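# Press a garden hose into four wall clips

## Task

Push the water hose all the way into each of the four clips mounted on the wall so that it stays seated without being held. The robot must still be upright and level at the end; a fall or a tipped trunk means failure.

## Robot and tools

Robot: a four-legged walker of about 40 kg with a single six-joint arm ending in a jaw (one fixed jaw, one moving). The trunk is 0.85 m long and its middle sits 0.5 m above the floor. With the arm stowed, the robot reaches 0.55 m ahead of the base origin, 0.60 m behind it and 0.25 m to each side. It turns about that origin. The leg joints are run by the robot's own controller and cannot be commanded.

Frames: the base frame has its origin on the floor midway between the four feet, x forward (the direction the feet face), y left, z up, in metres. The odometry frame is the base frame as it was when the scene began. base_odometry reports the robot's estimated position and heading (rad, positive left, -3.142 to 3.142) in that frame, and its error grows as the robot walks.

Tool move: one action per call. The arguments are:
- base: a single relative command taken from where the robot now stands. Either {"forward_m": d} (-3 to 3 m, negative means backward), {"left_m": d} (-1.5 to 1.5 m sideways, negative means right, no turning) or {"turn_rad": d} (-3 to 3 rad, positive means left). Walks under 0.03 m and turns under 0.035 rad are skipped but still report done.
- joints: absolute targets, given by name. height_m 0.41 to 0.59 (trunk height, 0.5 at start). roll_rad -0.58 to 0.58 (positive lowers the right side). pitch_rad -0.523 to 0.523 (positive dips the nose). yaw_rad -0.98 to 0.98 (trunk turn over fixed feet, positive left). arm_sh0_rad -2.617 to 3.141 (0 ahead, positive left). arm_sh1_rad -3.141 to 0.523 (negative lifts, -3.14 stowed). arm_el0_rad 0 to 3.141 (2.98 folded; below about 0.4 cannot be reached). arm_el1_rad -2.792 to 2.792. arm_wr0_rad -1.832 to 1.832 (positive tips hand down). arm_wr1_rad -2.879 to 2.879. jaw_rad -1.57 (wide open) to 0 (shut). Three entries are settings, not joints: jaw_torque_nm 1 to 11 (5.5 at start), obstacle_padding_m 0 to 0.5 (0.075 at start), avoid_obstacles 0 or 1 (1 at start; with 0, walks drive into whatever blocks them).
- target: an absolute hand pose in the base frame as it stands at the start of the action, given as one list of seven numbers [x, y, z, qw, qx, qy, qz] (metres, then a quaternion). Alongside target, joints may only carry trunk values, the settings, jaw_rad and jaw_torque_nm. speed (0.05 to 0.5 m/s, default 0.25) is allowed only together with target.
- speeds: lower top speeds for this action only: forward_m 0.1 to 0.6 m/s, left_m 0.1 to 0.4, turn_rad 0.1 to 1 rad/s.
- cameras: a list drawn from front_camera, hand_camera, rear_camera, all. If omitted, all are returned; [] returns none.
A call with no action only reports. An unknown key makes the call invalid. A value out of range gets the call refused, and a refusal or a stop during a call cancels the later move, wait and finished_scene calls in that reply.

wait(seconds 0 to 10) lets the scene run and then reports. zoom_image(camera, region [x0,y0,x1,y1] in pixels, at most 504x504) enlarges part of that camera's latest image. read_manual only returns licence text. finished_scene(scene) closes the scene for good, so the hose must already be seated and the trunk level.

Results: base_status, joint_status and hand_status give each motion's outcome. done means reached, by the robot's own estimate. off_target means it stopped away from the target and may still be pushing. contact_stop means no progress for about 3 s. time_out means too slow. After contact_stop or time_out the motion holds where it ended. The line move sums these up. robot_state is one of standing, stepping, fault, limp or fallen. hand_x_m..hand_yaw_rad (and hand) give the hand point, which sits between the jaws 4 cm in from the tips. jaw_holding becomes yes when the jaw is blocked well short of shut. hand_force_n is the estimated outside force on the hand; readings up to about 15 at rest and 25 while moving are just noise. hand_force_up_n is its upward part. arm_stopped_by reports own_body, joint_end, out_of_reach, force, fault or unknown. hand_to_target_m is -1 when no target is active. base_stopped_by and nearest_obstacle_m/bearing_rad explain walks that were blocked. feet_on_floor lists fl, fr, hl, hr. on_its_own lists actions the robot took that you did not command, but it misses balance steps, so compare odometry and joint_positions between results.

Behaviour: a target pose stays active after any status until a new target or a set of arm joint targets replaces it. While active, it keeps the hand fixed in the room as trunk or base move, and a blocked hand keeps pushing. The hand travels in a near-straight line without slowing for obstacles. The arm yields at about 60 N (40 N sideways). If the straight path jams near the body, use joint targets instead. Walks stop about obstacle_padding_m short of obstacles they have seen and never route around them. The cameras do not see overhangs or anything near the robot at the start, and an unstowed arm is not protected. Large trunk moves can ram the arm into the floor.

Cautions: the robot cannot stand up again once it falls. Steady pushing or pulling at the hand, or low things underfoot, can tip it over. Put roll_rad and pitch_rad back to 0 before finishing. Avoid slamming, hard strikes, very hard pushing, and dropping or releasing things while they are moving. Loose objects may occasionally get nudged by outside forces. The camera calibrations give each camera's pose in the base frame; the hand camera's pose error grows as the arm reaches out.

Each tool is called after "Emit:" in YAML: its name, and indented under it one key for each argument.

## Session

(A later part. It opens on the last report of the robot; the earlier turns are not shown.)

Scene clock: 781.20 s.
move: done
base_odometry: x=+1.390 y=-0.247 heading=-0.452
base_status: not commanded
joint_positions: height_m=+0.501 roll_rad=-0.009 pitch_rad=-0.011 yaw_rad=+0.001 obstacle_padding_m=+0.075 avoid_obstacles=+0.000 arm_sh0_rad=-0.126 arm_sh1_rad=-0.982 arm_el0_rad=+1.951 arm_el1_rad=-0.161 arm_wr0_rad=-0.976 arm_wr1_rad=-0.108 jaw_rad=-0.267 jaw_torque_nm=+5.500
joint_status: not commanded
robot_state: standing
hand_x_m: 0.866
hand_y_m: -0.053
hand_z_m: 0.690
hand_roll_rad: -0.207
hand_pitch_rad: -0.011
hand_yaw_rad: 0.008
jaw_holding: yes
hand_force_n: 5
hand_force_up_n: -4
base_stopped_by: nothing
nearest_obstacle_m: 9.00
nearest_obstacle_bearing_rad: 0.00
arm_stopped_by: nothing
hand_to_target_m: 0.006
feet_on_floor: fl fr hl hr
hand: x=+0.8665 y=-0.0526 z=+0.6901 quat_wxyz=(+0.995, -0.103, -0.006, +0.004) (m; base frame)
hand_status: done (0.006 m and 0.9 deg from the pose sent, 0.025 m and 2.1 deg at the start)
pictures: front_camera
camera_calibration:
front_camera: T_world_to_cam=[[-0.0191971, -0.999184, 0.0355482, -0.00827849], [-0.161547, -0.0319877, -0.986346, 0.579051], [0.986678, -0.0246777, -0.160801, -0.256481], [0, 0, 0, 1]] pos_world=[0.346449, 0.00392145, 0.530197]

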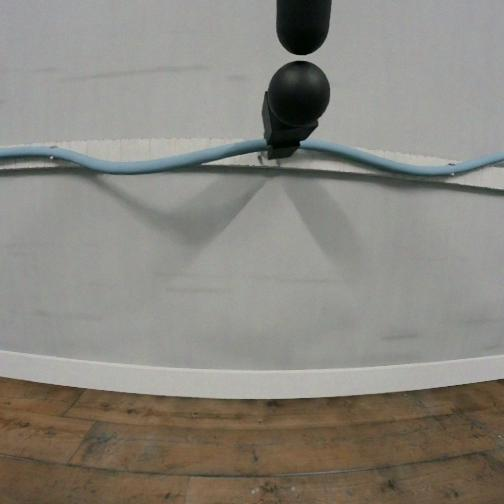

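Emit:
move:
  target: [0.97, -0.056, 0.684, 0.995, -0.1, 0, -0.01]
  speed: 0.06
  cameras: ["front_camera", "hand_camera"]

Emit:
zoom_image:
  camera: "front_camera"
  region: [220, 100, 340, 180]

Scene clock: 794.73 s.
move: contact_stop
base_odometry: x=+1.390 y=-0.246 heading=-0.452
base_status: not commanded
joint_positions: height_m=+0.500 roll_rad=-0.007 pitch_rad=-0.011 yaw_rad=+0.007 obstacle_padding_m=+0.075 avoid_obstacles=+0.000 arm_sh0_rad=-0.114 arm_sh1_rad=-0.930 arm_el0_rad=+1.869 arm_el1_rad=-0.121 arm_wr0_rad=-0.940 arm_wr1_rad=-0.130 jaw_rad=-0.267 jaw_torque_nm=+5.500
joint_status: not commanded
robot_state: standing
hand_x_m: 0.888
hand_y_m: -0.049
hand_z_m: 0.687
hand_roll_rad: -0.207
hand_pitch_rad: -0.008
hand_yaw_rad: -0.009
jaw_holding: yes
hand_force_n: 53
hand_force_up_n: 2
base_stopped_by: nothing
nearest_obstacle_m: 9.00
nearest_obstacle_bearing_rad: 0.00
arm_stopped_by: unknown
hand_to_target_m: 0.082
feet_on_floor: fl fr hl hr
hand: x=+0.8876 y=-0.0492 z=+0.6873 quat_wxyz=(+0.995, -0.103, -0.003, -0.005) (m; base frame)
hand_status: contact_stop (0.082 m and 0.8 deg from the pose sent, 0.104 m and 1.7 deg at the start)
pictures: front_camera, hand_camera
camera_calibration:
front_camera: T_world_to_cam=[[-0.0135924, -0.999332, 0.0339273, -0.00777377], [-0.16124, -0.0312958, -0.986419, 0.577689], [0.986822, -0.0188782, -0.160707, -0.253967], [0, 0, 0, 1]] pos_world=[0.343661, 0.00551623, 0.529293]
hand_camera: T_world_to_cam=[[-0.0428839, -0.983514, 0.175674, -0.101466], [0.176597, -0.18053, -0.967586, 0.52634], [0.983349, -0.0104703, 0.181427, -0.951651], [0, 0, 0, 1]] pos_world=[0.838503, -0.0147375, 0.699759]

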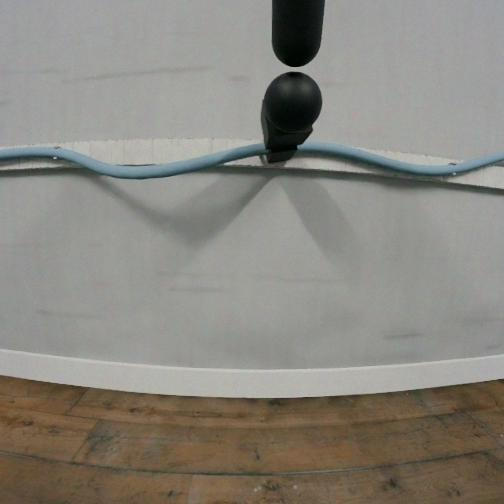

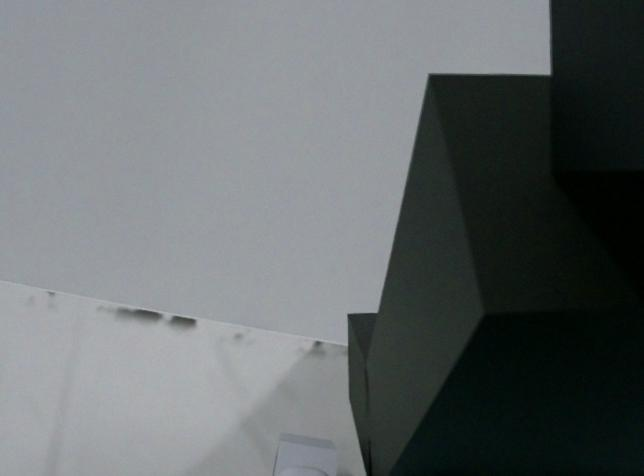

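Scaled by 4.200.

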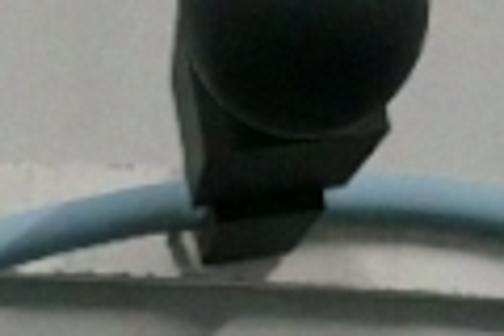

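Emit:
move:
  target: [0.862, -0.042, 0.684, 0.9641, -0.0967, 0.0247, -0.2462]
  speed: 0.1
  cameras: []

Emit:
move:
  target: [0.96, -0.038, 0.684, 0.9641, -0.0967, 0.0247, -0.2462]
  speed: 0.06
  cameras: ["front_camera", "hand_camera"]

Emit:
zoom_image:
  camera: "front_camera"
  region: [220, 100, 340, 180]

Scene clock: 811.13 s.
move: done
base_odometry: x=+1.390 y=-0.247 heading=-0.453
base_status: not commanded
joint_positions: height_m=+0.500 roll_rad=-0.010 pitch_rad=-0.009 yaw_rad=-0.002 obstacle_padding_m=+0.075 avoid_obstacles=+0.000 arm_sh0_rad=+0.110 arm_sh1_rad=-0.940 arm_el0_rad=+1.891 arm_el1_rad=+0.713 arm_wr0_rad=-1.049 arm_wr1_rad=-0.592 jaw_rad=-0.266 jaw_torque_nm=+5.500
joint_status: not commanded
robot_state: standing
hand_x_m: 0.861
hand_y_m: -0.044
hand_z_m: 0.680
hand_roll_rad: -0.207
hand_pitch_rad: 0.013
hand_yaw_rad: -0.496
jaw_holding: yes
hand_force_n: 4
hand_force_up_n: -3
base_stopped_by: nothing
nearest_obstacle_m: 9.00
nearest_obstacle_bearing_rad: 0.00
arm_stopped_by: nothing
hand_to_target_m: 0.005
feet_on_floor: fl fr hl hr
hand: x=+0.8605 y=-0.0438 z=+0.6800 quat_wxyz=(+0.964, -0.099, +0.031, -0.244) (m; base frame)
hand_status: done (0.005 m and 0.9 deg from the pose sent, 0.027 m and 28.1 deg at the start)
pictures: none
No camera images: "cameras" was empty.

Scene clock: 814.83 s.
move: contact_stop
base_odometry: x=+1.390 y=-0.247 heading=-0.453
base_status: not commanded
joint_positions: height_m=+0.500 roll_rad=-0.009 pitch_rad=-0.011 yaw_rad=+0.003 obstacle_padding_m=+0.075 avoid_obstacles=+0.000 arm_sh0_rad=+0.119 arm_sh1_rad=-0.866 arm_el0_rad=+1.777 arm_el1_rad=+0.785 arm_wr0_rad=-1.050 arm_wr1_rad=-0.635 jaw_rad=-0.264 jaw_torque_nm=+5.500
joint_status: not commanded
robot_state: standing
hand_x_m: 0.882
hand_y_m: -0.042
hand_z_m: 0.680
hand_roll_rad: -0.189
hand_pitch_rad: 0.004
hand_yaw_rad: -0.540
jaw_holding: yes
hand_force_n: 48
hand_force_up_n: -15
base_stopped_by: nothing
nearest_obstacle_m: 9.00
nearest_obstacle_bearing_rad: 0.00
arm_stopped_by: unknown
hand_to_target_m: 0.078
feet_on_floor: fl fr hl hr
hand: x=+0.8817 y=-0.0415 z=+0.6797 quat_wxyz=(+0.960, -0.091, +0.027, -0.265) (m; base frame)
hand_status: contact_stop (0.078 m and 2.4 deg from the pose sent, 0.100 m and 0.9 deg at the start)
pictures: front_camera, hand_camera
camera_calibration:
front_camera: T_world_to_cam=[[-0.0177697, -0.999204, 0.035713, -0.0187201], [-0.161008, -0.0323928, -0.986421, 0.577354], [0.986793, -0.0232785, -0.160305, -0.252563], [0, 0, 0, 1]] pos_world=[0.341854, -0.00588238, 0.529696]
hand_camera: T_world_to_cam=[[-0.533997, -0.83081, 0.156851, 0.359833], [0.0613664, -0.223112, -0.972859, 0.624897], [0.843256, -0.509879, 0.170125, -0.833965], [0, 0, 0, 1]] pos_world=[0.857049, 0.0131535, 0.693375]

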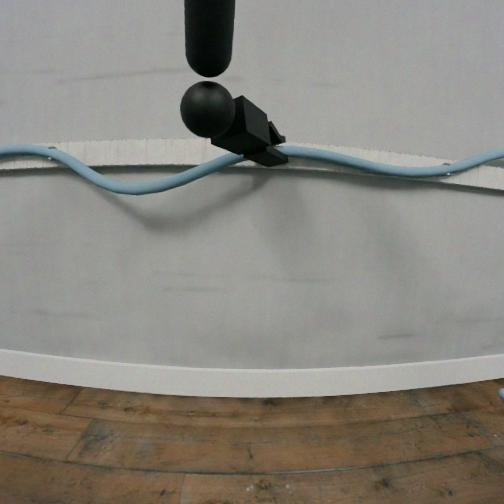

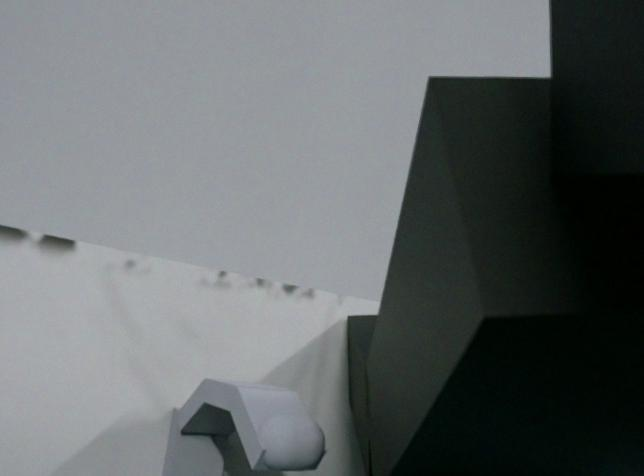

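Scaled by 4.200.

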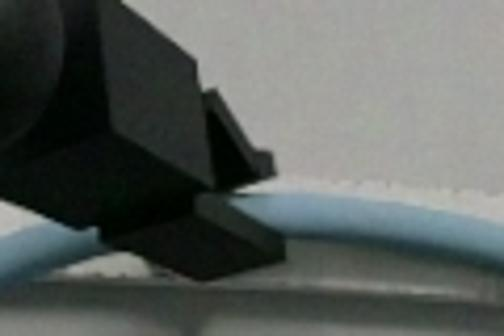

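Emit:
move:
  target: [0.84, -0.06, 0.60, 1, 0, 0, 0]
  speed: 0.15
  cameras: []

Emit:
move:
  target: [0.88, -0.064, 0.49, 0.9988, -0.05, 0, 0]
  speed: 0.15
  cameras: ["front_camera"]

Emit:
move:
  joints: {"jaw_rad": -0.8}
  cameras: ["hand_camera"]

Scene clock: 830.33 s.
move: done
base_odometry: x=+1.391 y=-0.246 heading=-0.453
base_status: not commanded
joint_positions: height_m=+0.501 roll_rad=-0.010 pitch_rad=-0.009 yaw_rad=+0.001 obstacle_padding_m=+0.075 avoid_obstacles=+0.000 arm_sh0_rad=-0.153 arm_sh1_rad=-0.837 arm_el0_rad=+2.024 arm_el1_rad=-0.135 arm_wr0_rad=-1.169 arm_wr1_rad=+0.059 jaw_rad=-0.266 jaw_torque_nm=+5.500
joint_status: not commanded
robot_state: standing
hand_x_m: 0.837
hand_y_m: -0.068
hand_z_m: 0.599
hand_roll_rad: 0.000
hand_pitch_rad: 0.012
hand_yaw_rad: -0.028
jaw_holding: yes
hand_force_n: 8
hand_force_up_n: -3
base_stopped_by: nothing
nearest_obstacle_m: 9.00
nearest_obstacle_bearing_rad: 0.00
arm_stopped_by: nothing
hand_to_target_m: 0.007
feet_on_floor: fl fr hl hr
hand: x=+0.8369 y=-0.0677 z=+0.5986 quat_wxyz=(+1.000, +0.000, +0.006, -0.014) (m; base frame)
hand_status: done (0.007 m and 1.8 deg from the pose sent, 0.092 m and 32.7 deg at the start)
pictures: none
No camera images: "cameras" was empty.

Scene clock: 832.77 s.
move: off_target
base_odometry: x=+1.391 y=-0.246 heading=-0.453
base_status: not commanded
joint_positions: height_m=+0.501 roll_rad=-0.009 pitch_rad=-0.009 yaw_rad=+0.004 obstacle_padding_m=+0.075 avoid_obstacles=+0.000 arm_sh0_rad=-0.152 arm_sh1_rad=-0.503 arm_el0_rad=+1.754 arm_el1_rad=-0.132 arm_wr0_rad=-1.277 arm_wr1_rad=-0.037 jaw_rad=-0.268 jaw_torque_nm=+5.500
joint_status: not commanded
robot_state: standing
hand_x_m: 0.878
hand_y_m: -0.070
hand_z_m: 0.506
hand_roll_rad: -0.087
hand_pitch_rad: -0.032
hand_yaw_rad: -0.021
jaw_holding: yes
hand_force_n: 11
hand_force_up_n: 9
base_stopped_by: nothing
nearest_obstacle_m: 9.00
nearest_obstacle_bearing_rad: 0.00
arm_stopped_by: nothing
hand_to_target_m: 0.017
feet_on_floor: fl fr hl hr
hand: x=+0.8778 y=-0.0696 z=+0.5058 quat_wxyz=(+0.999, -0.044, -0.016, -0.011) (m; base frame)
hand_status: off_target (0.017 m and 2.3 deg from the pose sent, 0.117 m and 6.0 deg at the start)
pictures: front_camera
camera_calibration:
front_camera: T_world_to_cam=[[-0.0162397, -0.999219, 0.0360137, -0.00541758], [-0.162871, -0.0328938, -0.986099, 0.57815], [0.986514, -0.0218796, -0.162209, -0.250957], [0, 0, 0, 1]] pos_world=[0.341649, 0.00811335, 0.529601]

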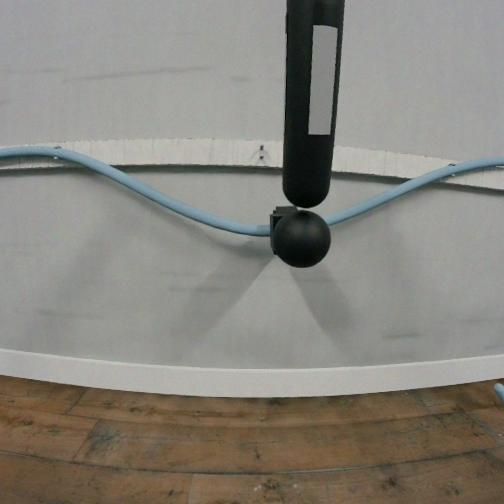

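Scene clock: 834.17 s.
move: done
base_odometry: x=+1.391 y=-0.246 heading=-0.453
base_status: not commanded
joint_positions: height_m=+0.501 roll_rad=-0.010 pitch_rad=-0.009 yaw_rad=+0.002 obstacle_padding_m=+0.075 avoid_obstacles=+0.000 arm_sh0_rad=-0.145 arm_sh1_rad=-0.486 arm_el0_rad=+1.749 arm_el1_rad=-0.149 arm_wr0_rad=-1.255 arm_wr1_rad=-0.040 jaw_rad=-0.798 jaw_torque_nm=+5.500
joint_status: all done
robot_state: standing
hand_x_m: 0.876
hand_y_m: -0.065
hand_z_m: 0.492
hand_roll_rad: -0.093
hand_pitch_rad: 0.002
hand_yaw_rad: -0.002
jaw_holding: no
hand_force_n: 6
hand_force_up_n: 2
base_stopped_by: nothing
nearest_obstacle_m: 9.00
nearest_obstacle_bearing_rad: 0.00
arm_stopped_by: nothing
hand_to_target_m: 0.004
feet_on_floor: fl fr hl hr
hand: x=+0.8765 y=-0.0646 z=+0.4922 quat_wxyz=(+0.999, -0.047, +0.001, -0.001) (m; base frame)
hand_status: not commanded
pictures: hand_camera
camera_calibration:
hand_camera: T_world_to_cam=[[-0.0339691, -0.997426, 0.0631469, -0.0359815], [0.16905, -0.0680073, -0.983258, 0.358215], [0.985022, -0.0227254, 0.170925, -0.9029], [0, 0, 0, 1]] pos_world=[0.827598, -0.0320464, 0.508818]

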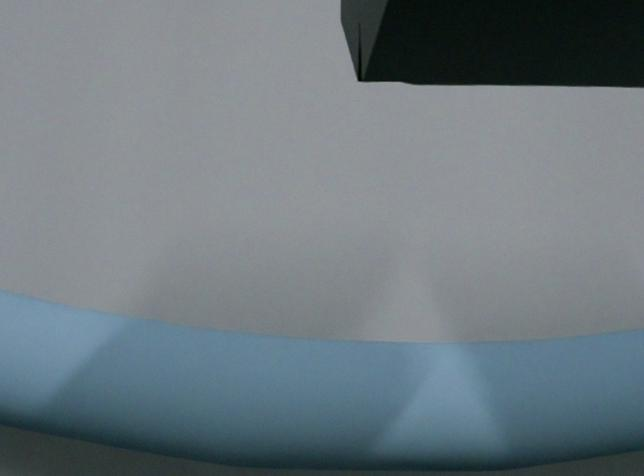

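Emit:
move:
  target: [0.907, -0.066, 0.492, 0.9988, -0.05, 0, 0]
  speed: 0.12
  cameras: ["hand_camera"]

Emit:
move:
  joints: {"jaw_rad": 0}
  cameras: ["hand_camera"]

Scene clock: 846.17 s.
move: done
base_odometry: x=+1.391 y=-0.246 heading=-0.453
base_status: not commanded
joint_positions: height_m=+0.501 roll_rad=-0.010 pitch_rad=-0.010 yaw_rad=+0.001 obstacle_padding_m=+0.075 avoid_obstacles=+0.000 arm_sh0_rad=-0.141 arm_sh1_rad=-0.446 arm_el0_rad=+1.649 arm_el1_rad=-0.149 arm_wr0_rad=-1.195 arm_wr1_rad=-0.040 jaw_rad=-0.799 jaw_torque_nm=+5.500
joint_status: not commanded
robot_state: standing
hand_x_m: 0.902
hand_y_m: -0.066
hand_z_m: 0.493
hand_roll_rad: -0.103
hand_pitch_rad: 0.002
hand_yaw_rad: 0.000
jaw_holding: no
hand_force_n: 6
hand_force_up_n: 2
base_stopped_by: nothing
nearest_obstacle_m: 9.00
nearest_obstacle_bearing_rad: 0.00
arm_stopped_by: nothing
hand_to_target_m: 0.005
feet_on_floor: fl fr hl hr
hand: x=+0.9022 y=-0.0663 z=+0.4931 quat_wxyz=(+0.999, -0.051, +0.001, +0.000) (m; base frame)
hand_status: done (0.005 m and 0.2 deg from the pose sent, 0.031 m and 0.4 deg at the start)
pictures: hand_camera
camera_calibration:
hand_camera: T_world_to_cam=[[-0.0328579, -0.996845, 0.0722489, -0.0424252], [0.169037, -0.0767892, -0.982614, 0.353744], [0.985062, -0.020074, 0.171027, -0.928357], [0, 0, 0, 1]] pos_world=[0.853299, -0.0337635, 0.509433]

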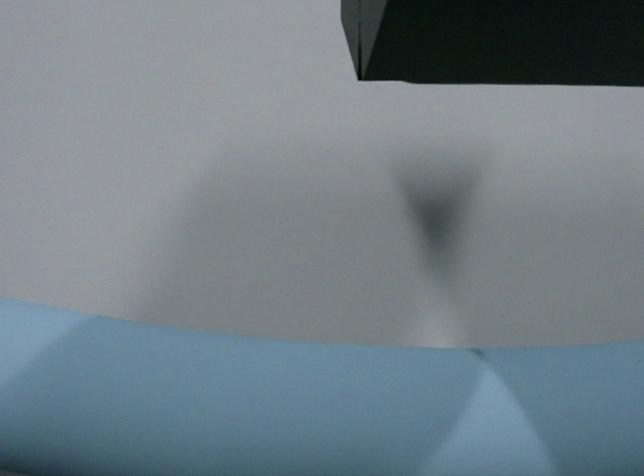

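Scene clock: 850.03 s.
move: contact_stop
base_odometry: x=+1.391 y=-0.245 heading=-0.453
base_status: not commanded
joint_positions: height_m=+0.501 roll_rad=-0.009 pitch_rad=-0.010 yaw_rad=+0.003 obstacle_padding_m=+0.075 avoid_obstacles=+0.000 arm_sh0_rad=-0.140 arm_sh1_rad=-0.449 arm_el0_rad=+1.635 arm_el1_rad=-0.149 arm_wr0_rad=-1.207 arm_wr1_rad=-0.037 jaw_rad=-0.241 jaw_torque_nm=+5.500
joint_status: jaw_rad contact_stop (moved +0.558 of +0.799)
robot_state: standing
hand_x_m: 0.906
hand_y_m: -0.065
hand_z_m: 0.503
hand_roll_rad: -0.101
hand_pitch_rad: -0.026
hand_yaw_rad: 0.003
jaw_holding: yes
hand_force_n: 7
hand_force_up_n: 6
base_stopped_by: nothing
nearest_obstacle_m: 9.00
nearest_obstacle_bearing_rad: 0.00
arm_stopped_by: nothing
hand_to_target_m: 0.011
feet_on_floor: fl fr hl hr
hand: x=+0.9061 y=-0.0648 z=+0.5029 quat_wxyz=(+0.999, -0.050, -0.013, +0.001) (m; base frame)
hand_status: not commanded
pictures: hand_camera
camera_calibration:
hand_camera: T_world_to_cam=[[-0.0315927, -0.997067, 0.0697031, -0.0412822], [0.196529, -0.0745734, -0.977658, 0.335505], [0.979989, -0.0171881, 0.198309, -0.942776], [0, 0, 0, 1]] pos_world=[0.856669, -0.0323459, 0.517848]

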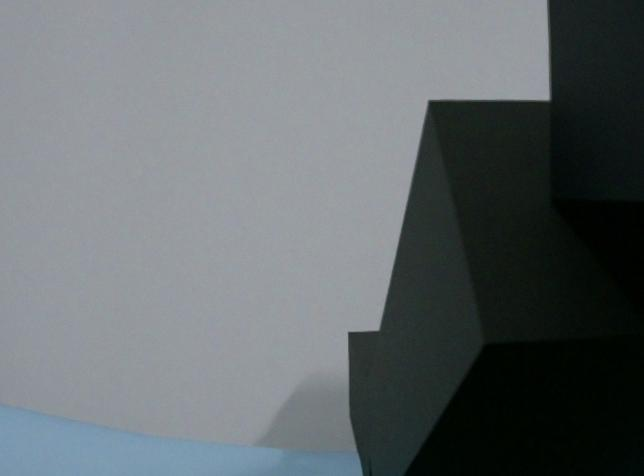

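Emit:
move:
  target: [0.85, -0.06, 0.56, 1, 0, 0, 0]
  speed: 0.15
  cameras: []

Emit:
move:
  target: [0.865, -0.057, 0.681, 1, 0, 0, 0]
  speed: 0.15
  cameras: ["front_camera", "hand_camera"]

Emit:
zoom_image:
  camera: "front_camera"
  region: [220, 100, 340, 180]

Scene clock: 858.43 s.
move: done
base_odometry: x=+1.391 y=-0.245 heading=-0.453
base_status: not commanded
joint_positions: height_m=+0.501 roll_rad=-0.010 pitch_rad=-0.010 yaw_rad=+0.000 obstacle_padding_m=+0.075 avoid_obstacles=+0.000 arm_sh0_rad=-0.143 arm_sh1_rad=-0.687 arm_el0_rad=+1.911 arm_el1_rad=-0.148 arm_wr0_rad=-1.215 arm_wr1_rad=+0.048 jaw_rad=-0.234 jaw_torque_nm=+5.500
joint_status: not commanded
robot_state: standing
hand_x_m: 0.856
hand_y_m: -0.062
hand_z_m: 0.557
hand_roll_rad: -0.012
hand_pitch_rad: 0.002
hand_yaw_rad: -0.005
jaw_holding: yes
hand_force_n: 11
hand_force_up_n: -10
base_stopped_by: nothing
nearest_obstacle_m: 9.00
nearest_obstacle_bearing_rad: 0.00
arm_stopped_by: nothing
hand_to_target_m: 0.007
feet_on_floor: fl fr hl hr
hand: x=+0.8559 y=-0.0621 z=+0.5571 quat_wxyz=(+1.000, -0.006, +0.001, -0.002) (m; base frame)
hand_status: done (0.007 m and 0.7 deg from the pose sent, 0.080 m and 6.0 deg at the start)
pictures: none
No camera images: "cameras" was empty.

Scene clock: 860.57 s.
move: off_target
base_odometry: x=+1.391 y=-0.245 heading=-0.453
base_status: not commanded
joint_positions: height_m=+0.501 roll_rad=-0.010 pitch_rad=-0.011 yaw_rad=+0.003 obstacle_padding_m=+0.075 avoid_obstacles=+0.000 arm_sh0_rad=-0.135 arm_sh1_rad=-0.997 arm_el0_rad=+1.968 arm_el1_rad=-0.160 arm_wr0_rad=-1.012 arm_wr1_rad=+0.093 jaw_rad=-0.237 jaw_torque_nm=+5.500
joint_status: not commanded
robot_state: standing
hand_x_m: 0.862
hand_y_m: -0.055
hand_z_m: 0.699
hand_roll_rad: -0.006
hand_pitch_rad: -0.045
hand_yaw_rad: 0.004
jaw_holding: yes
hand_force_n: 4
hand_force_up_n: 1
base_stopped_by: nothing
nearest_obstacle_m: 9.00
nearest_obstacle_bearing_rad: 0.00
arm_stopped_by: nothing
hand_to_target_m: 0.018
feet_on_floor: fl fr hl hr
hand: x=+0.8620 y=-0.0549 z=+0.6989 quat_wxyz=(+1.000, -0.003, -0.022, +0.002) (m; base frame)
hand_status: off_target (0.018 m and 2.6 deg from the pose sent, 0.124 m and 0.7 deg at the start)
pictures: front_camera, hand_camera
camera_calibration:
front_camera: T_world_to_cam=[[-0.0180057, -0.999165, 0.0366726, -0.00807589], [-0.161445, -0.0332917, -0.98632, 0.579096], [0.986717, -0.02368, -0.160711, -0.257424], [0, 0, 0, 1]] pos_world=[0.347352, 0.00511415, 0.530099]
hand_camera: T_world_to_cam=[[-0.0276143, -0.999284, -0.0258654, 0.0167421], [0.214725, 0.0193414, -0.976483, 0.525197], [0.976284, -0.0325188, 0.214038, -0.946578], [0, 0, 0, 1]] pos_world=[0.811818, -0.0242095, 0.715882]

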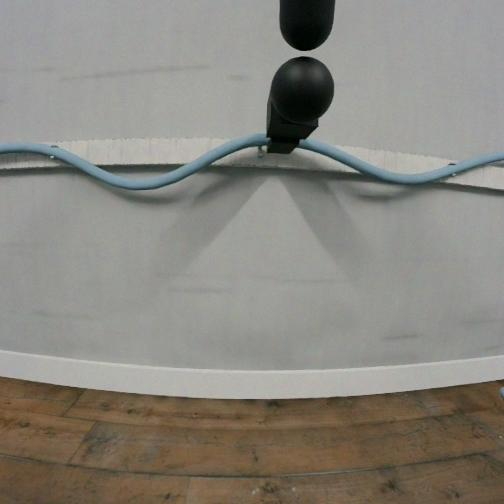

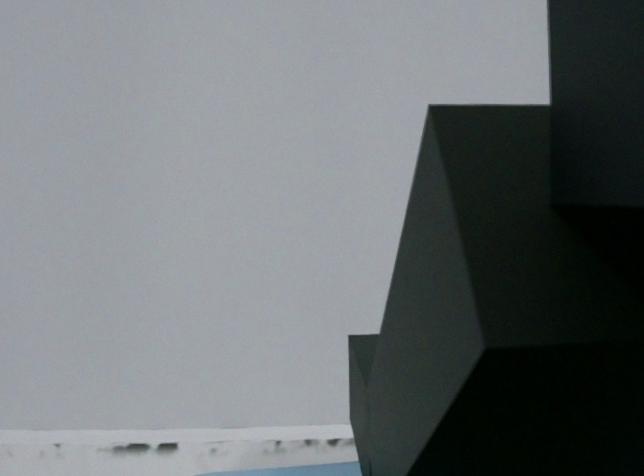

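Scaled by 4.200.

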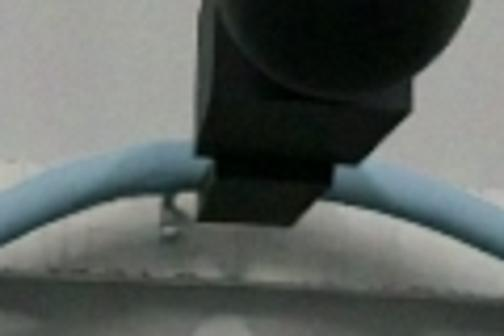

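Emit:
move:
  target: [0.875, -0.056, 0.672, 1, 0, 0, 0]
  speed: 0.06
  cameras: ["front_camera"]

Emit:
zoom_image:
  camera: "front_camera"
  region: [220, 100, 340, 180]

Scene clock: 866.77 s.
move: off_target
base_odometry: x=+1.391 y=-0.246 heading=-0.453
base_status: not commanded
joint_positions: height_m=+0.501 roll_rad=-0.010 pitch_rad=-0.010 yaw_rad=+0.003 obstacle_padding_m=+0.075 avoid_obstacles=+0.000 arm_sh0_rad=-0.134 arm_sh1_rad=-0.968 arm_el0_rad=+1.969 arm_el1_rad=-0.160 arm_wr0_rad=-0.996 arm_wr1_rad=+0.093 jaw_rad=-0.237 jaw_torque_nm=+5.500
joint_status: not commanded
robot_state: standing
hand_x_m: 0.863
hand_y_m: -0.055
hand_z_m: 0.675
hand_roll_rad: -0.001
hand_pitch_rad: 0.001
hand_yaw_rad: 0.003
jaw_holding: yes
hand_force_n: 10
hand_force_up_n: 1
base_stopped_by: nothing
nearest_obstacle_m: 9.00
nearest_obstacle_bearing_rad: 0.00
arm_stopped_by: nothing
hand_to_target_m: 0.012
feet_on_floor: fl fr hl hr
hand: x=+0.8628 y=-0.0549 z=+0.6753 quat_wxyz=(+1.000, -0.001, +0.001, +0.001) (m; base frame)
hand_status: off_target (0.012 m and 0.2 deg from the pose sent, 0.030 m and 2.6 deg at the start)
pictures: front_camera
camera_calibration:
front_camera: T_world_to_cam=[[-0.0177482, -0.999185, 0.0362425, -0.00790733], [-0.162125, -0.0328925, -0.986222, 0.579144], [0.986611, -0.0233795, -0.161409, -0.258051], [0, 0, 0, 1]] pos_world=[0.348349, 0.00511551, 0.5298]

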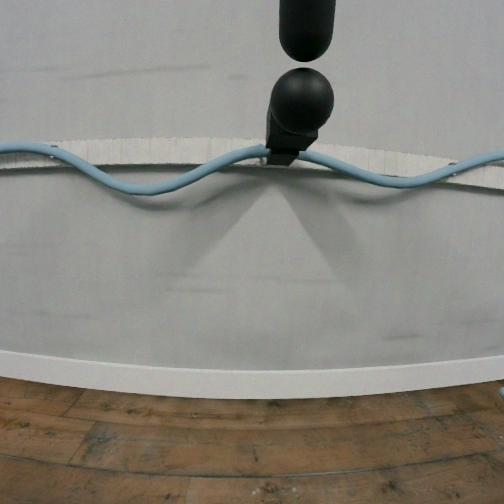

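Scaled by 4.200.

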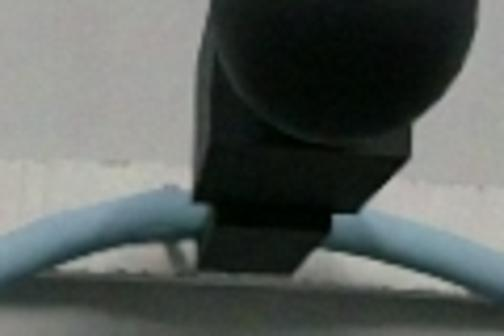

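Emit:
move:
  target: [0.875, -0.056, 0.685, 1, 0, 0, 0]
  speed: 0.06
  cameras: ["front_camera"]

Emit:
zoom_image:
  camera: "front_camera"
  region: [220, 100, 340, 180]

Emit:
move:
  target: [0.96, -0.056, 0.684, 1, 0, 0, 0]
  speed: 0.06
  cameras: ["front_camera"]

Emit:
zoom_image:
  camera: "front_camera"
  region: [220, 100, 340, 180]

Scene clock: 878.67 s.
move: done
base_odometry: x=+1.391 y=-0.245 heading=-0.453
base_status: not commanded
joint_positions: height_m=+0.501 roll_rad=-0.010 pitch_rad=-0.010 yaw_rad=+0.003 obstacle_padding_m=+0.075 avoid_obstacles=+0.000 arm_sh0_rad=-0.132 arm_sh1_rad=-0.977 arm_el0_rad=+1.956 arm_el1_rad=-0.159 arm_wr0_rad=-0.968 arm_wr1_rad=+0.093 jaw_rad=-0.237 jaw_torque_nm=+5.500
joint_status: not commanded
robot_state: standing
hand_x_m: 0.866
hand_y_m: -0.055
hand_z_m: 0.682
hand_roll_rad: -0.004
hand_pitch_rad: 0.008
hand_yaw_rad: 0.001
jaw_holding: yes
hand_force_n: 8
hand_force_up_n: -3
base_stopped_by: nothing
nearest_obstacle_m: 9.00
nearest_obstacle_bearing_rad: 0.00
arm_stopped_by: nothing
hand_to_target_m: 0.009
feet_on_floor: fl fr hl hr
hand: x=+0.8663 y=-0.0548 z=+0.6816 quat_wxyz=(+1.000, -0.002, +0.004, +0.001) (m; base frame)
hand_status: done (0.009 m and 0.5 deg from the pose sent, 0.016 m and 0.2 deg at the start)
pictures: front_camera
camera_calibration:
front_camera: T_world_to_cam=[[-0.0178708, -0.999167, 0.0366741, -0.0081947], [-0.162447, -0.033291, -0.986155, 0.578959], [0.986555, -0.023581, -0.161717, -0.257506], [0, 0, 0, 1]] pos_world=[0.347948, 0.00501401, 0.529601]

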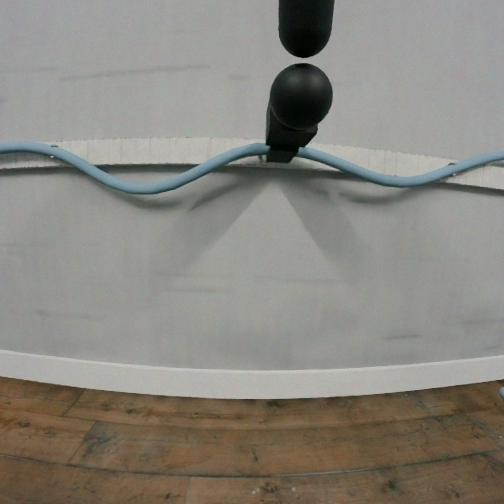

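Scaled by 4.200.

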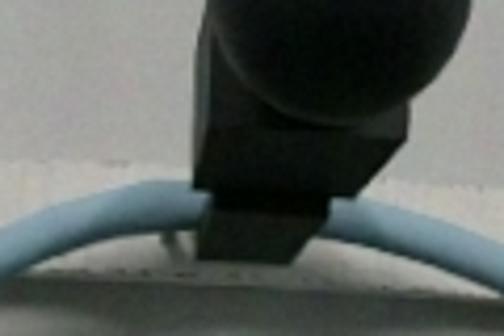

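Scene clock: 882.53 s.
move: contact_stop
base_odometry: x=+1.390 y=-0.245 heading=-0.453
base_status: not commanded
joint_positions: height_m=+0.500 roll_rad=-0.008 pitch_rad=-0.011 yaw_rad=+0.004 obstacle_padding_m=+0.075 avoid_obstacles=+0.000 arm_sh0_rad=-0.127 arm_sh1_rad=-0.924 arm_el0_rad=+1.866 arm_el1_rad=-0.160 arm_wr0_rad=-0.931 arm_wr1_rad=+0.091 jaw_rad=-0.237 jaw_torque_nm=+5.500
joint_status: not commanded
robot_state: standing
hand_x_m: 0.888
hand_y_m: -0.054
hand_z_m: 0.683
hand_roll_rad: -0.010
hand_pitch_rad: 0.006
hand_yaw_rad: 0.005
jaw_holding: yes
hand_force_n: 47
hand_force_up_n: -2
base_stopped_by: nothing
nearest_obstacle_m: 9.00
nearest_obstacle_bearing_rad: 0.00
arm_stopped_by: unknown
hand_to_target_m: 0.073
feet_on_floor: fl fr hl hr
hand: x=+0.8879 y=-0.0544 z=+0.6829 quat_wxyz=(+1.000, -0.005, +0.003, +0.003) (m; base frame)
hand_status: contact_stop (0.073 m and 0.7 deg from the pose sent, 0.094 m and 0.5 deg at the start)
pictures: front_camera
camera_calibration:
front_camera: T_world_to_cam=[[-0.0162834, -0.999263, 0.0347742, -0.00778868], [-0.161544, -0.0316926, -0.986356, 0.577813], [0.986731, -0.0216788, -0.160909, -0.254212], [0, 0, 0, 1]] pos_world=[0.344054, 0.00501846, 0.529295]

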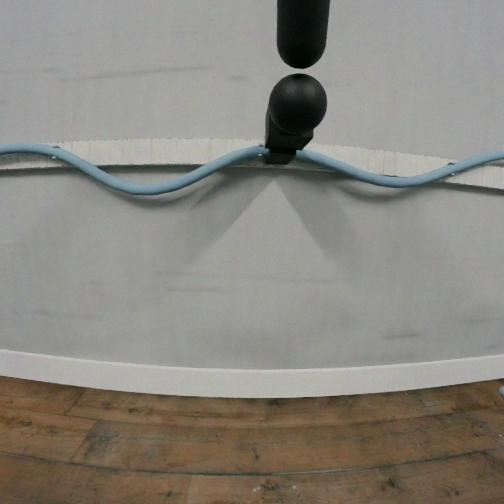

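Scaled by 4.200.

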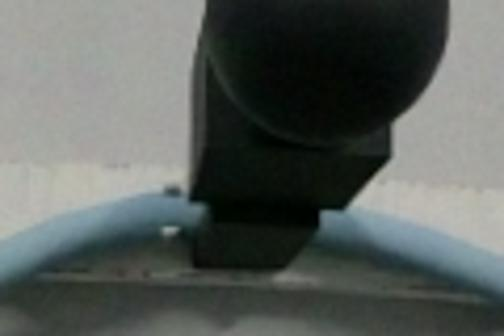

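Emit:
move:
  target: [0.96, -0.05, 0.684, 0.9888, 0, 0, -0.149]
  speed: 0.06
  cameras: []

Emit:
move:
  target: [0.884, -0.056, 0.683, 1, 0, 0, 0]
  speed: 0.1
  cameras: ["front_camera"]

Emit:
zoom_image:
  camera: "front_camera"
  region: [220, 100, 340, 180]

Scene clock: 890.53 s.
move: contact_stop
base_odometry: x=+1.391 y=-0.246 heading=-0.453
base_status: not commanded
joint_positions: height_m=+0.500 roll_rad=-0.009 pitch_rad=-0.010 yaw_rad=+0.005 obstacle_padding_m=+0.075 avoid_obstacles=+0.000 arm_sh0_rad=+0.029 arm_sh1_rad=-0.925 arm_el0_rad=+1.863 arm_el1_rad=+0.409 arm_wr0_rad=-0.958 arm_wr1_rad=-0.248 jaw_rad=-0.237 jaw_torque_nm=+5.500
joint_status: not commanded
robot_state: standing
hand_x_m: 0.883
hand_y_m: -0.041
hand_z_m: 0.683
hand_roll_rad: -0.016
hand_pitch_rad: 0.009
hand_yaw_rad: -0.298
jaw_holding: yes
hand_force_n: 46
hand_force_up_n: -2
base_stopped_by: nothing
nearest_obstacle_m: 9.00
nearest_obstacle_bearing_rad: 0.00
arm_stopped_by: unknown
hand_to_target_m: 0.077
feet_on_floor: fl fr hl hr
hand: x=+0.8835 y=-0.0407 z=+0.6826 quat_wxyz=(+0.989, -0.007, +0.005, -0.148) (m; base frame)
hand_status: contact_stop (0.077 m and 1.0 deg from the pose sent, 0.072 m and 17.5 deg at the start)
pictures: none
No camera images: "cameras" was empty.

not run: a stop came earlier in this reply.

Scaled by 4.200.

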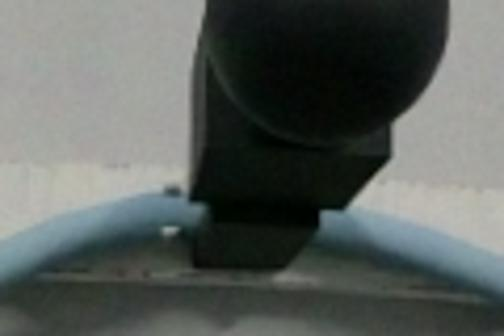

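Emit:
move:
  target: [0.884, -0.056, 0.683, 1, 0, 0, 0]
  speed: 0.1
  cameras: []

Emit:
move:
  joints: {"jaw_rad": -0.75}
  cameras: ["front_camera"]

Emit:
move:
  target: [0.83, -0.055, 0.668, 1, 0, 0, 0]
  speed: 0.1
  cameras: ["front_camera", "hand_camera"]

Scene clock: 904.97 s.
move: done
base_odometry: x=+1.391 y=-0.246 heading=-0.453
base_status: not commanded
joint_positions: height_m=+0.501 roll_rad=-0.010 pitch_rad=-0.008 yaw_rad=+0.003 obstacle_padding_m=+0.075 avoid_obstacles=+0.000 arm_sh0_rad=-0.122 arm_sh1_rad=-0.937 arm_el0_rad=+1.888 arm_el1_rad=-0.147 arm_wr0_rad=-0.940 arm_wr1_rad=+0.084 jaw_rad=-0.236 jaw_torque_nm=+5.500
joint_status: not commanded
robot_state: standing
hand_x_m: 0.885
hand_y_m: -0.053
hand_z_m: 0.681
hand_roll_rad: -0.010
hand_pitch_rad: 0.008
hand_yaw_rad: -0.001
jaw_holding: yes
hand_force_n: 2
hand_force_up_n: -1
base_stopped_by: nothing
nearest_obstacle_m: 9.00
nearest_obstacle_bearing_rad: 0.00
arm_stopped_by: nothing
hand_to_target_m: 0.004
feet_on_floor: fl fr hl hr
hand: x=+0.8850 y=-0.0529 z=+0.6812 quat_wxyz=(+1.000, -0.005, +0.004, +0.000) (m; base frame)
hand_status: done (0.004 m and 0.7 deg from the pose sent, 0.015 m and 17.1 deg at the start)
pictures: none
No camera images: "cameras" was empty.

Scene clock: 906.30 s.
move: done
base_odometry: x=+1.391 y=-0.246 heading=-0.453
base_status: not commanded
joint_positions: height_m=+0.501 roll_rad=-0.009 pitch_rad=-0.010 yaw_rad=+0.001 obstacle_padding_m=+0.075 avoid_obstacles=+0.000 arm_sh0_rad=-0.129 arm_sh1_rad=-0.936 arm_el0_rad=+1.888 arm_el1_rad=-0.157 arm_wr0_rad=-0.945 arm_wr1_rad=+0.094 jaw_rad=-0.748 jaw_torque_nm=+5.500
joint_status: all done
robot_state: standing
hand_x_m: 0.883
hand_y_m: -0.057
hand_z_m: 0.683
hand_roll_rad: -0.005
hand_pitch_rad: 0.003
hand_yaw_rad: -0.001
jaw_holding: no
hand_force_n: 3
hand_force_up_n: -1
base_stopped_by: nothing
nearest_obstacle_m: 9.00
nearest_obstacle_bearing_rad: 0.00
arm_stopped_by: nothing
hand_to_target_m: 0.001
feet_on_floor: fl fr hl hr
hand: x=+0.8835 y=-0.0572 z=+0.6831 quat_wxyz=(+1.000, -0.002, +0.001, +0.000) (m; base frame)
hand_status: not commanded
pictures: front_camera
camera_calibration:
front_camera: T_world_to_cam=[[-0.0197945, -0.999153, 0.0360754, -0.00775011], [-0.162389, -0.0323904, -0.986195, 0.578794], [0.986528, -0.0253795, -0.161611, -0.255449], [0, 0, 0, 1]] pos_world=[0.345844, 0.00452066, 0.5298]

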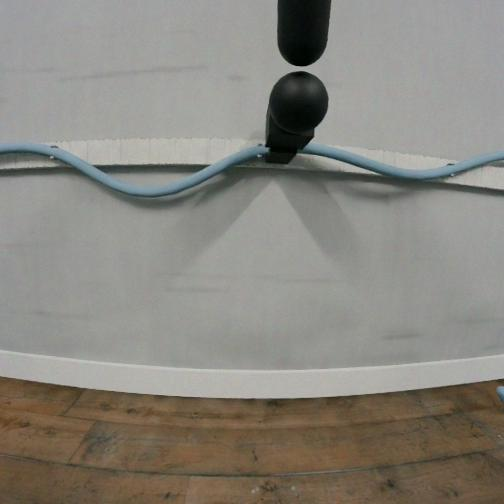

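Scene clock: 907.30 s.
move: done
base_odometry: x=+1.391 y=-0.246 heading=-0.453
base_status: not commanded
joint_positions: height_m=+0.501 roll_rad=-0.009 pitch_rad=-0.010 yaw_rad=+0.001 obstacle_padding_m=+0.075 avoid_obstacles=+0.000 arm_sh0_rad=-0.136 arm_sh1_rad=-1.006 arm_el0_rad=+2.062 arm_el1_rad=-0.157 arm_wr0_rad=-1.050 arm_wr1_rad=+0.091 jaw_rad=-0.749 jaw_torque_nm=+5.500
joint_status: not commanded
robot_state: standing
hand_x_m: 0.836
hand_y_m: -0.055
hand_z_m: 0.668
hand_roll_rad: 0.006
hand_pitch_rad: 0.001
hand_yaw_rad: 0.000
jaw_holding: no
hand_force_n: 2
hand_force_up_n: -2
base_stopped_by: nothing
nearest_obstacle_m: 9.00
nearest_obstacle_bearing_rad: 0.00
arm_stopped_by: nothing
hand_to_target_m: 0.007
feet_on_floor: fl fr hl hr
hand: x=+0.8364 y=-0.0550 z=+0.6675 quat_wxyz=(+1.000, +0.003, +0.001, +0.000) (m; base frame)
hand_status: done (0.007 m and 0.4 deg from the pose sent, 0.056 m and 0.3 deg at the start)
pictures: front_camera, hand_camera
camera_calibration:
front_camera: T_world_to_cam=[[-0.0200485, -0.999158, 0.0358052, -0.00834762], [-0.162194, -0.0320877, -0.986237, 0.579531], [0.986555, -0.02558, -0.161414, -0.259302], [0, 0, 0, 1]] pos_world=[0.349645, 0.00362231, 0.529999]
hand_camera: T_world_to_cam=[[-0.0322664, -0.998813, -0.0364991, 0.0263195], [0.16974, 0.0305115, -0.985016, 0.54409], [0.98496, -0.0379783, 0.168554, -0.892124], [0, 0, 0, 1]] pos_world=[0.787202, -0.0241941, 0.687269]

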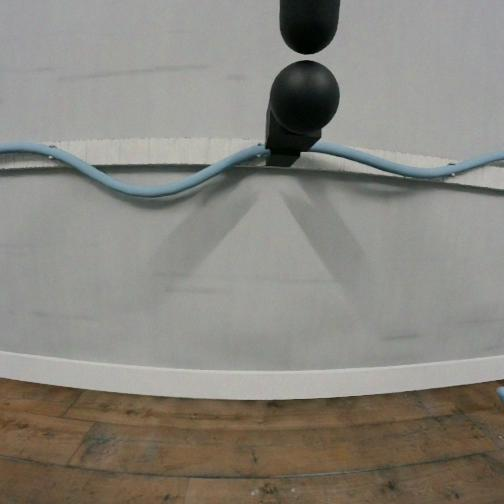

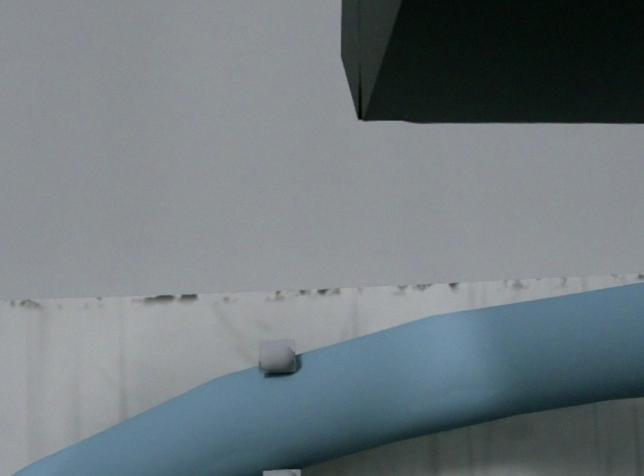

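Emit:
move:
  target: [0.83, -0.055, 0.684, 1, 0, 0, 0]
  joints: {"jaw_rad": 0}
  cameras: []

Emit:
move:
  target: [0.95, -0.054, 0.684, 1, 0, 0, 0]
  speed: 0.06
  cameras: ["hand_camera"]

Emit:
move:
  target: [0.83, -0.015, 0.675, 1, 0, 0, 0]
  cameras: []

Scene clock: 915.17 s.
move: done
base_odometry: x=+1.391 y=-0.246 heading=-0.453
base_status: not commanded
joint_positions: height_m=+0.501 roll_rad=-0.010 pitch_rad=-0.010 yaw_rad=+0.000 obstacle_padding_m=+0.075 avoid_obstacles=+0.000 arm_sh0_rad=-0.138 arm_sh1_rad=-1.052 arm_el0_rad=+2.082 arm_el1_rad=-0.159 arm_wr0_rad=-1.031 arm_wr1_rad=+0.090 jaw_rad=+0.000 jaw_torque_nm=+5.500
joint_status: all done
robot_state: standing
hand_x_m: 0.833
hand_y_m: -0.055
hand_z_m: 0.683
hand_roll_rad: 0.000
hand_pitch_rad: -0.004
hand_yaw_rad: -0.002
jaw_holding: no
hand_force_n: 2
hand_force_up_n: 0
base_stopped_by: nothing
nearest_obstacle_m: 9.00
nearest_obstacle_bearing_rad: 0.00
arm_stopped_by: nothing
hand_to_target_m: 0.003
feet_on_floor: fl fr hl hr
hand: x=+0.8328 y=-0.0554 z=+0.6832 quat_wxyz=(+1.000, +0.000, -0.002, -0.001) (m; base frame)
hand_status: done (0.003 m and 0.3 deg from the pose sent, 0.018 m and 0.4 deg at the start)
pictures: none
No camera images: "cameras" was empty.

Scene clock: 919.73 s.
move: contact_stop
base_odometry: x=+1.391 y=-0.246 heading=-0.453
base_status: not commanded
joint_positions: height_m=+0.500 roll_rad=-0.007 pitch_rad=-0.011 yaw_rad=+0.003 obstacle_padding_m=+0.075 avoid_obstacles=+0.000 arm_sh0_rad=-0.134 arm_sh1_rad=-0.975 arm_el0_rad=+1.944 arm_el1_rad=-0.156 arm_wr0_rad=-0.953 arm_wr1_rad=+0.090 jaw_rad=+0.000 jaw_torque_nm=+5.500
joint_status: not commanded
robot_state: standing
hand_x_m: 0.868
hand_y_m: -0.059
hand_z_m: 0.684
hand_roll_rad: -0.003
hand_pitch_rad: 0.011
hand_yaw_rad: -0.004
jaw_holding: no
hand_force_n: 52
hand_force_up_n: 0
base_stopped_by: nothing
nearest_obstacle_m: 9.00
nearest_obstacle_bearing_rad: 0.00
arm_stopped_by: unknown
hand_to_target_m: 0.082
feet_on_floor: fl fr hl hr
hand: x=+0.8681 y=-0.0586 z=+0.6839 quat_wxyz=(+1.000, -0.002, +0.005, -0.002) (m; base frame)
hand_status: contact_stop (0.082 m and 0.7 deg from the pose sent, 0.117 m and 0.3 deg at the start)
pictures: hand_camera
camera_calibration:
hand_camera: T_world_to_cam=[[-0.0366606, -0.998976, -0.0264954, 0.0212748], [0.160093, 0.0202998, -0.986893, 0.564129], [0.986421, -0.0404218, 0.159185, -0.921213], [0, 0, 0, 1]] pos_world=[0.819171, -0.0274358, 0.703942]

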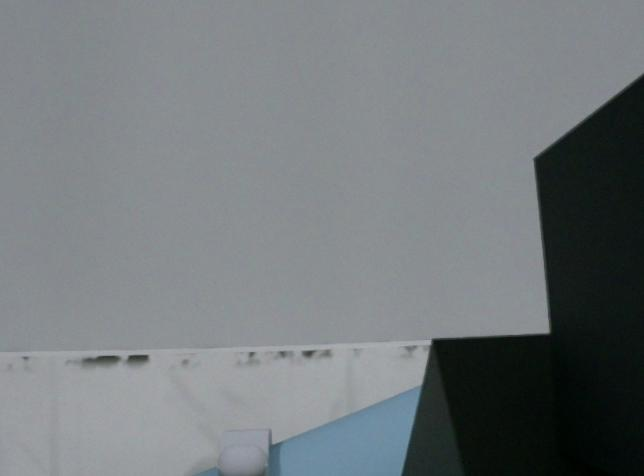

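not run: a stop came earlier in this reply.

Emit:
move:
  target: [0.83, -0.015, 0.678, 1, 0, 0, 0]
  cameras: []

Emit:
move:
  target: [0.83, 0.022, 0.667, 1, 0, 0, 0]
  cameras: []

Emit:
move:
  target: [0.95, 0.022, 0.667, 1, 0, 0, 0]
  speed: 0.06
  cameras: ["front_camera"]

Emit:
zoom_image:
  camera: "front_camera"
  region: [200, 100, 320, 180]

Scene clock: 927.53 s.
move: done
base_odometry: x=+1.391 y=-0.247 heading=-0.453
base_status: not commanded
joint_positions: height_m=+0.501 roll_rad=-0.010 pitch_rad=-0.010 yaw_rad=+0.001 obstacle_padding_m=+0.075 avoid_obstacles=+0.000 arm_sh0_rad=-0.048 arm_sh1_rad=-1.050 arm_el0_rad=+2.091 arm_el1_rad=-0.056 arm_wr0_rad=-1.031 arm_wr1_rad=+0.041 jaw_rad=+0.000 jaw_torque_nm=+5.500
joint_status: not commanded
robot_state: standing
hand_x_m: 0.833
hand_y_m: -0.018
hand_z_m: 0.679
hand_roll_rad: 0.004
hand_pitch_rad: 0.001
hand_yaw_rad: 0.000
jaw_holding: no
hand_force_n: 2
hand_force_up_n: 1
base_stopped_by: nothing
nearest_obstacle_m: 9.00
nearest_obstacle_bearing_rad: 0.00
arm_stopped_by: nothing
hand_to_target_m: 0.005
feet_on_floor: fl fr hl hr
hand: x=+0.8331 y=-0.0185 z=+0.6786 quat_wxyz=(+1.000, +0.002, +0.000, +0.000) (m; base frame)
hand_status: done (0.005 m and 0.2 deg from the pose sent, 0.058 m and 0.7 deg at the start)
pictures: none
No camera images: "cameras" was empty.

Scene clock: 928.40 s.
move: done
base_odometry: x=+1.391 y=-0.247 heading=-0.453
base_status: not commanded
joint_positions: height_m=+0.501 roll_rad=-0.010 pitch_rad=-0.010 yaw_rad=-0.001 obstacle_padding_m=+0.075 avoid_obstacles=+0.000 arm_sh0_rad=+0.050 arm_sh1_rad=-1.034 arm_el0_rad=+2.102 arm_el1_rad=+0.054 arm_wr0_rad=-1.058 arm_wr1_rad=-0.011 jaw_rad=+0.000 jaw_torque_nm=+5.500
joint_status: not commanded
robot_state: standing
hand_x_m: 0.830
hand_y_m: 0.019
hand_z_m: 0.668
hand_roll_rad: 0.005
hand_pitch_rad: 0.001
hand_yaw_rad: 0.001
jaw_holding: no
hand_force_n: 3
hand_force_up_n: 0
base_stopped_by: nothing
nearest_obstacle_m: 9.00
nearest_obstacle_bearing_rad: 0.00
arm_stopped_by: nothing
hand_to_target_m: 0.004
feet_on_floor: fl fr hl hr
hand: x=+0.8300 y=+0.0188 z=+0.6681 quat_wxyz=(+1.000, +0.003, +0.001, +0.001) (m; base frame)
hand_status: done (0.004 m and 0.3 deg from the pose sent, 0.042 m and 0.2 deg at the start)
pictures: none
No camera images: "cameras" was empty.

Scene clock: 932.40 s.
move: contact_stop
base_odometry: x=+1.390 y=-0.247 heading=-0.453
base_status: not commanded
joint_positions: height_m=+0.500 roll_rad=-0.008 pitch_rad=-0.011 yaw_rad=+0.006 obstacle_padding_m=+0.075 avoid_obstacles=+0.000 arm_sh0_rad=+0.044 arm_sh1_rad=-0.952 arm_el0_rad=+1.958 arm_el1_rad=+0.066 arm_wr0_rad=-0.989 arm_wr1_rad=-0.021 jaw_rad=+0.000 jaw_torque_nm=+5.500
joint_status: not commanded
robot_state: standing
hand_x_m: 0.867
hand_y_m: 0.021
hand_z_m: 0.670
hand_roll_rad: 0.007
hand_pitch_rad: 0.006
hand_yaw_rad: -0.006
jaw_holding: no
hand_force_n: 52
hand_force_up_n: 1
base_stopped_by: nothing
nearest_obstacle_m: 9.00
nearest_obstacle_bearing_rad: 0.00
arm_stopped_by: unknown
hand_to_target_m: 0.084
feet_on_floor: fl fr hl hr
hand: x=+0.8670 y=+0.0208 z=+0.6698 quat_wxyz=(+1.000, +0.004, +0.003, -0.003) (m; base frame)
hand_status: contact_stop (0.084 m and 0.7 deg from the pose sent, 0.120 m and 0.3 deg at the start)
pictures: front_camera
camera_calibration:
front_camera: T_world_to_cam=[[-0.0145625, -0.999285, 0.0348856, -0.0155255], [-0.160882, -0.0320931, -0.986452, 0.578241], [0.986866, -0.0199777, -0.1603, -0.25673], [0, 0, 0, 1]] pos_world=[0.34616, -0.00208578, 0.529794]

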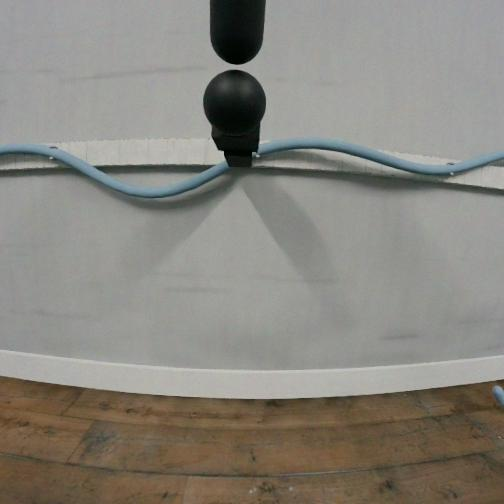

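Scaled by 4.200.

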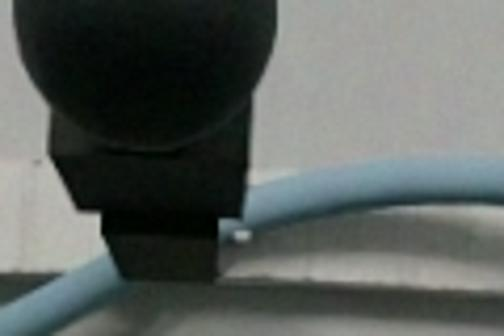

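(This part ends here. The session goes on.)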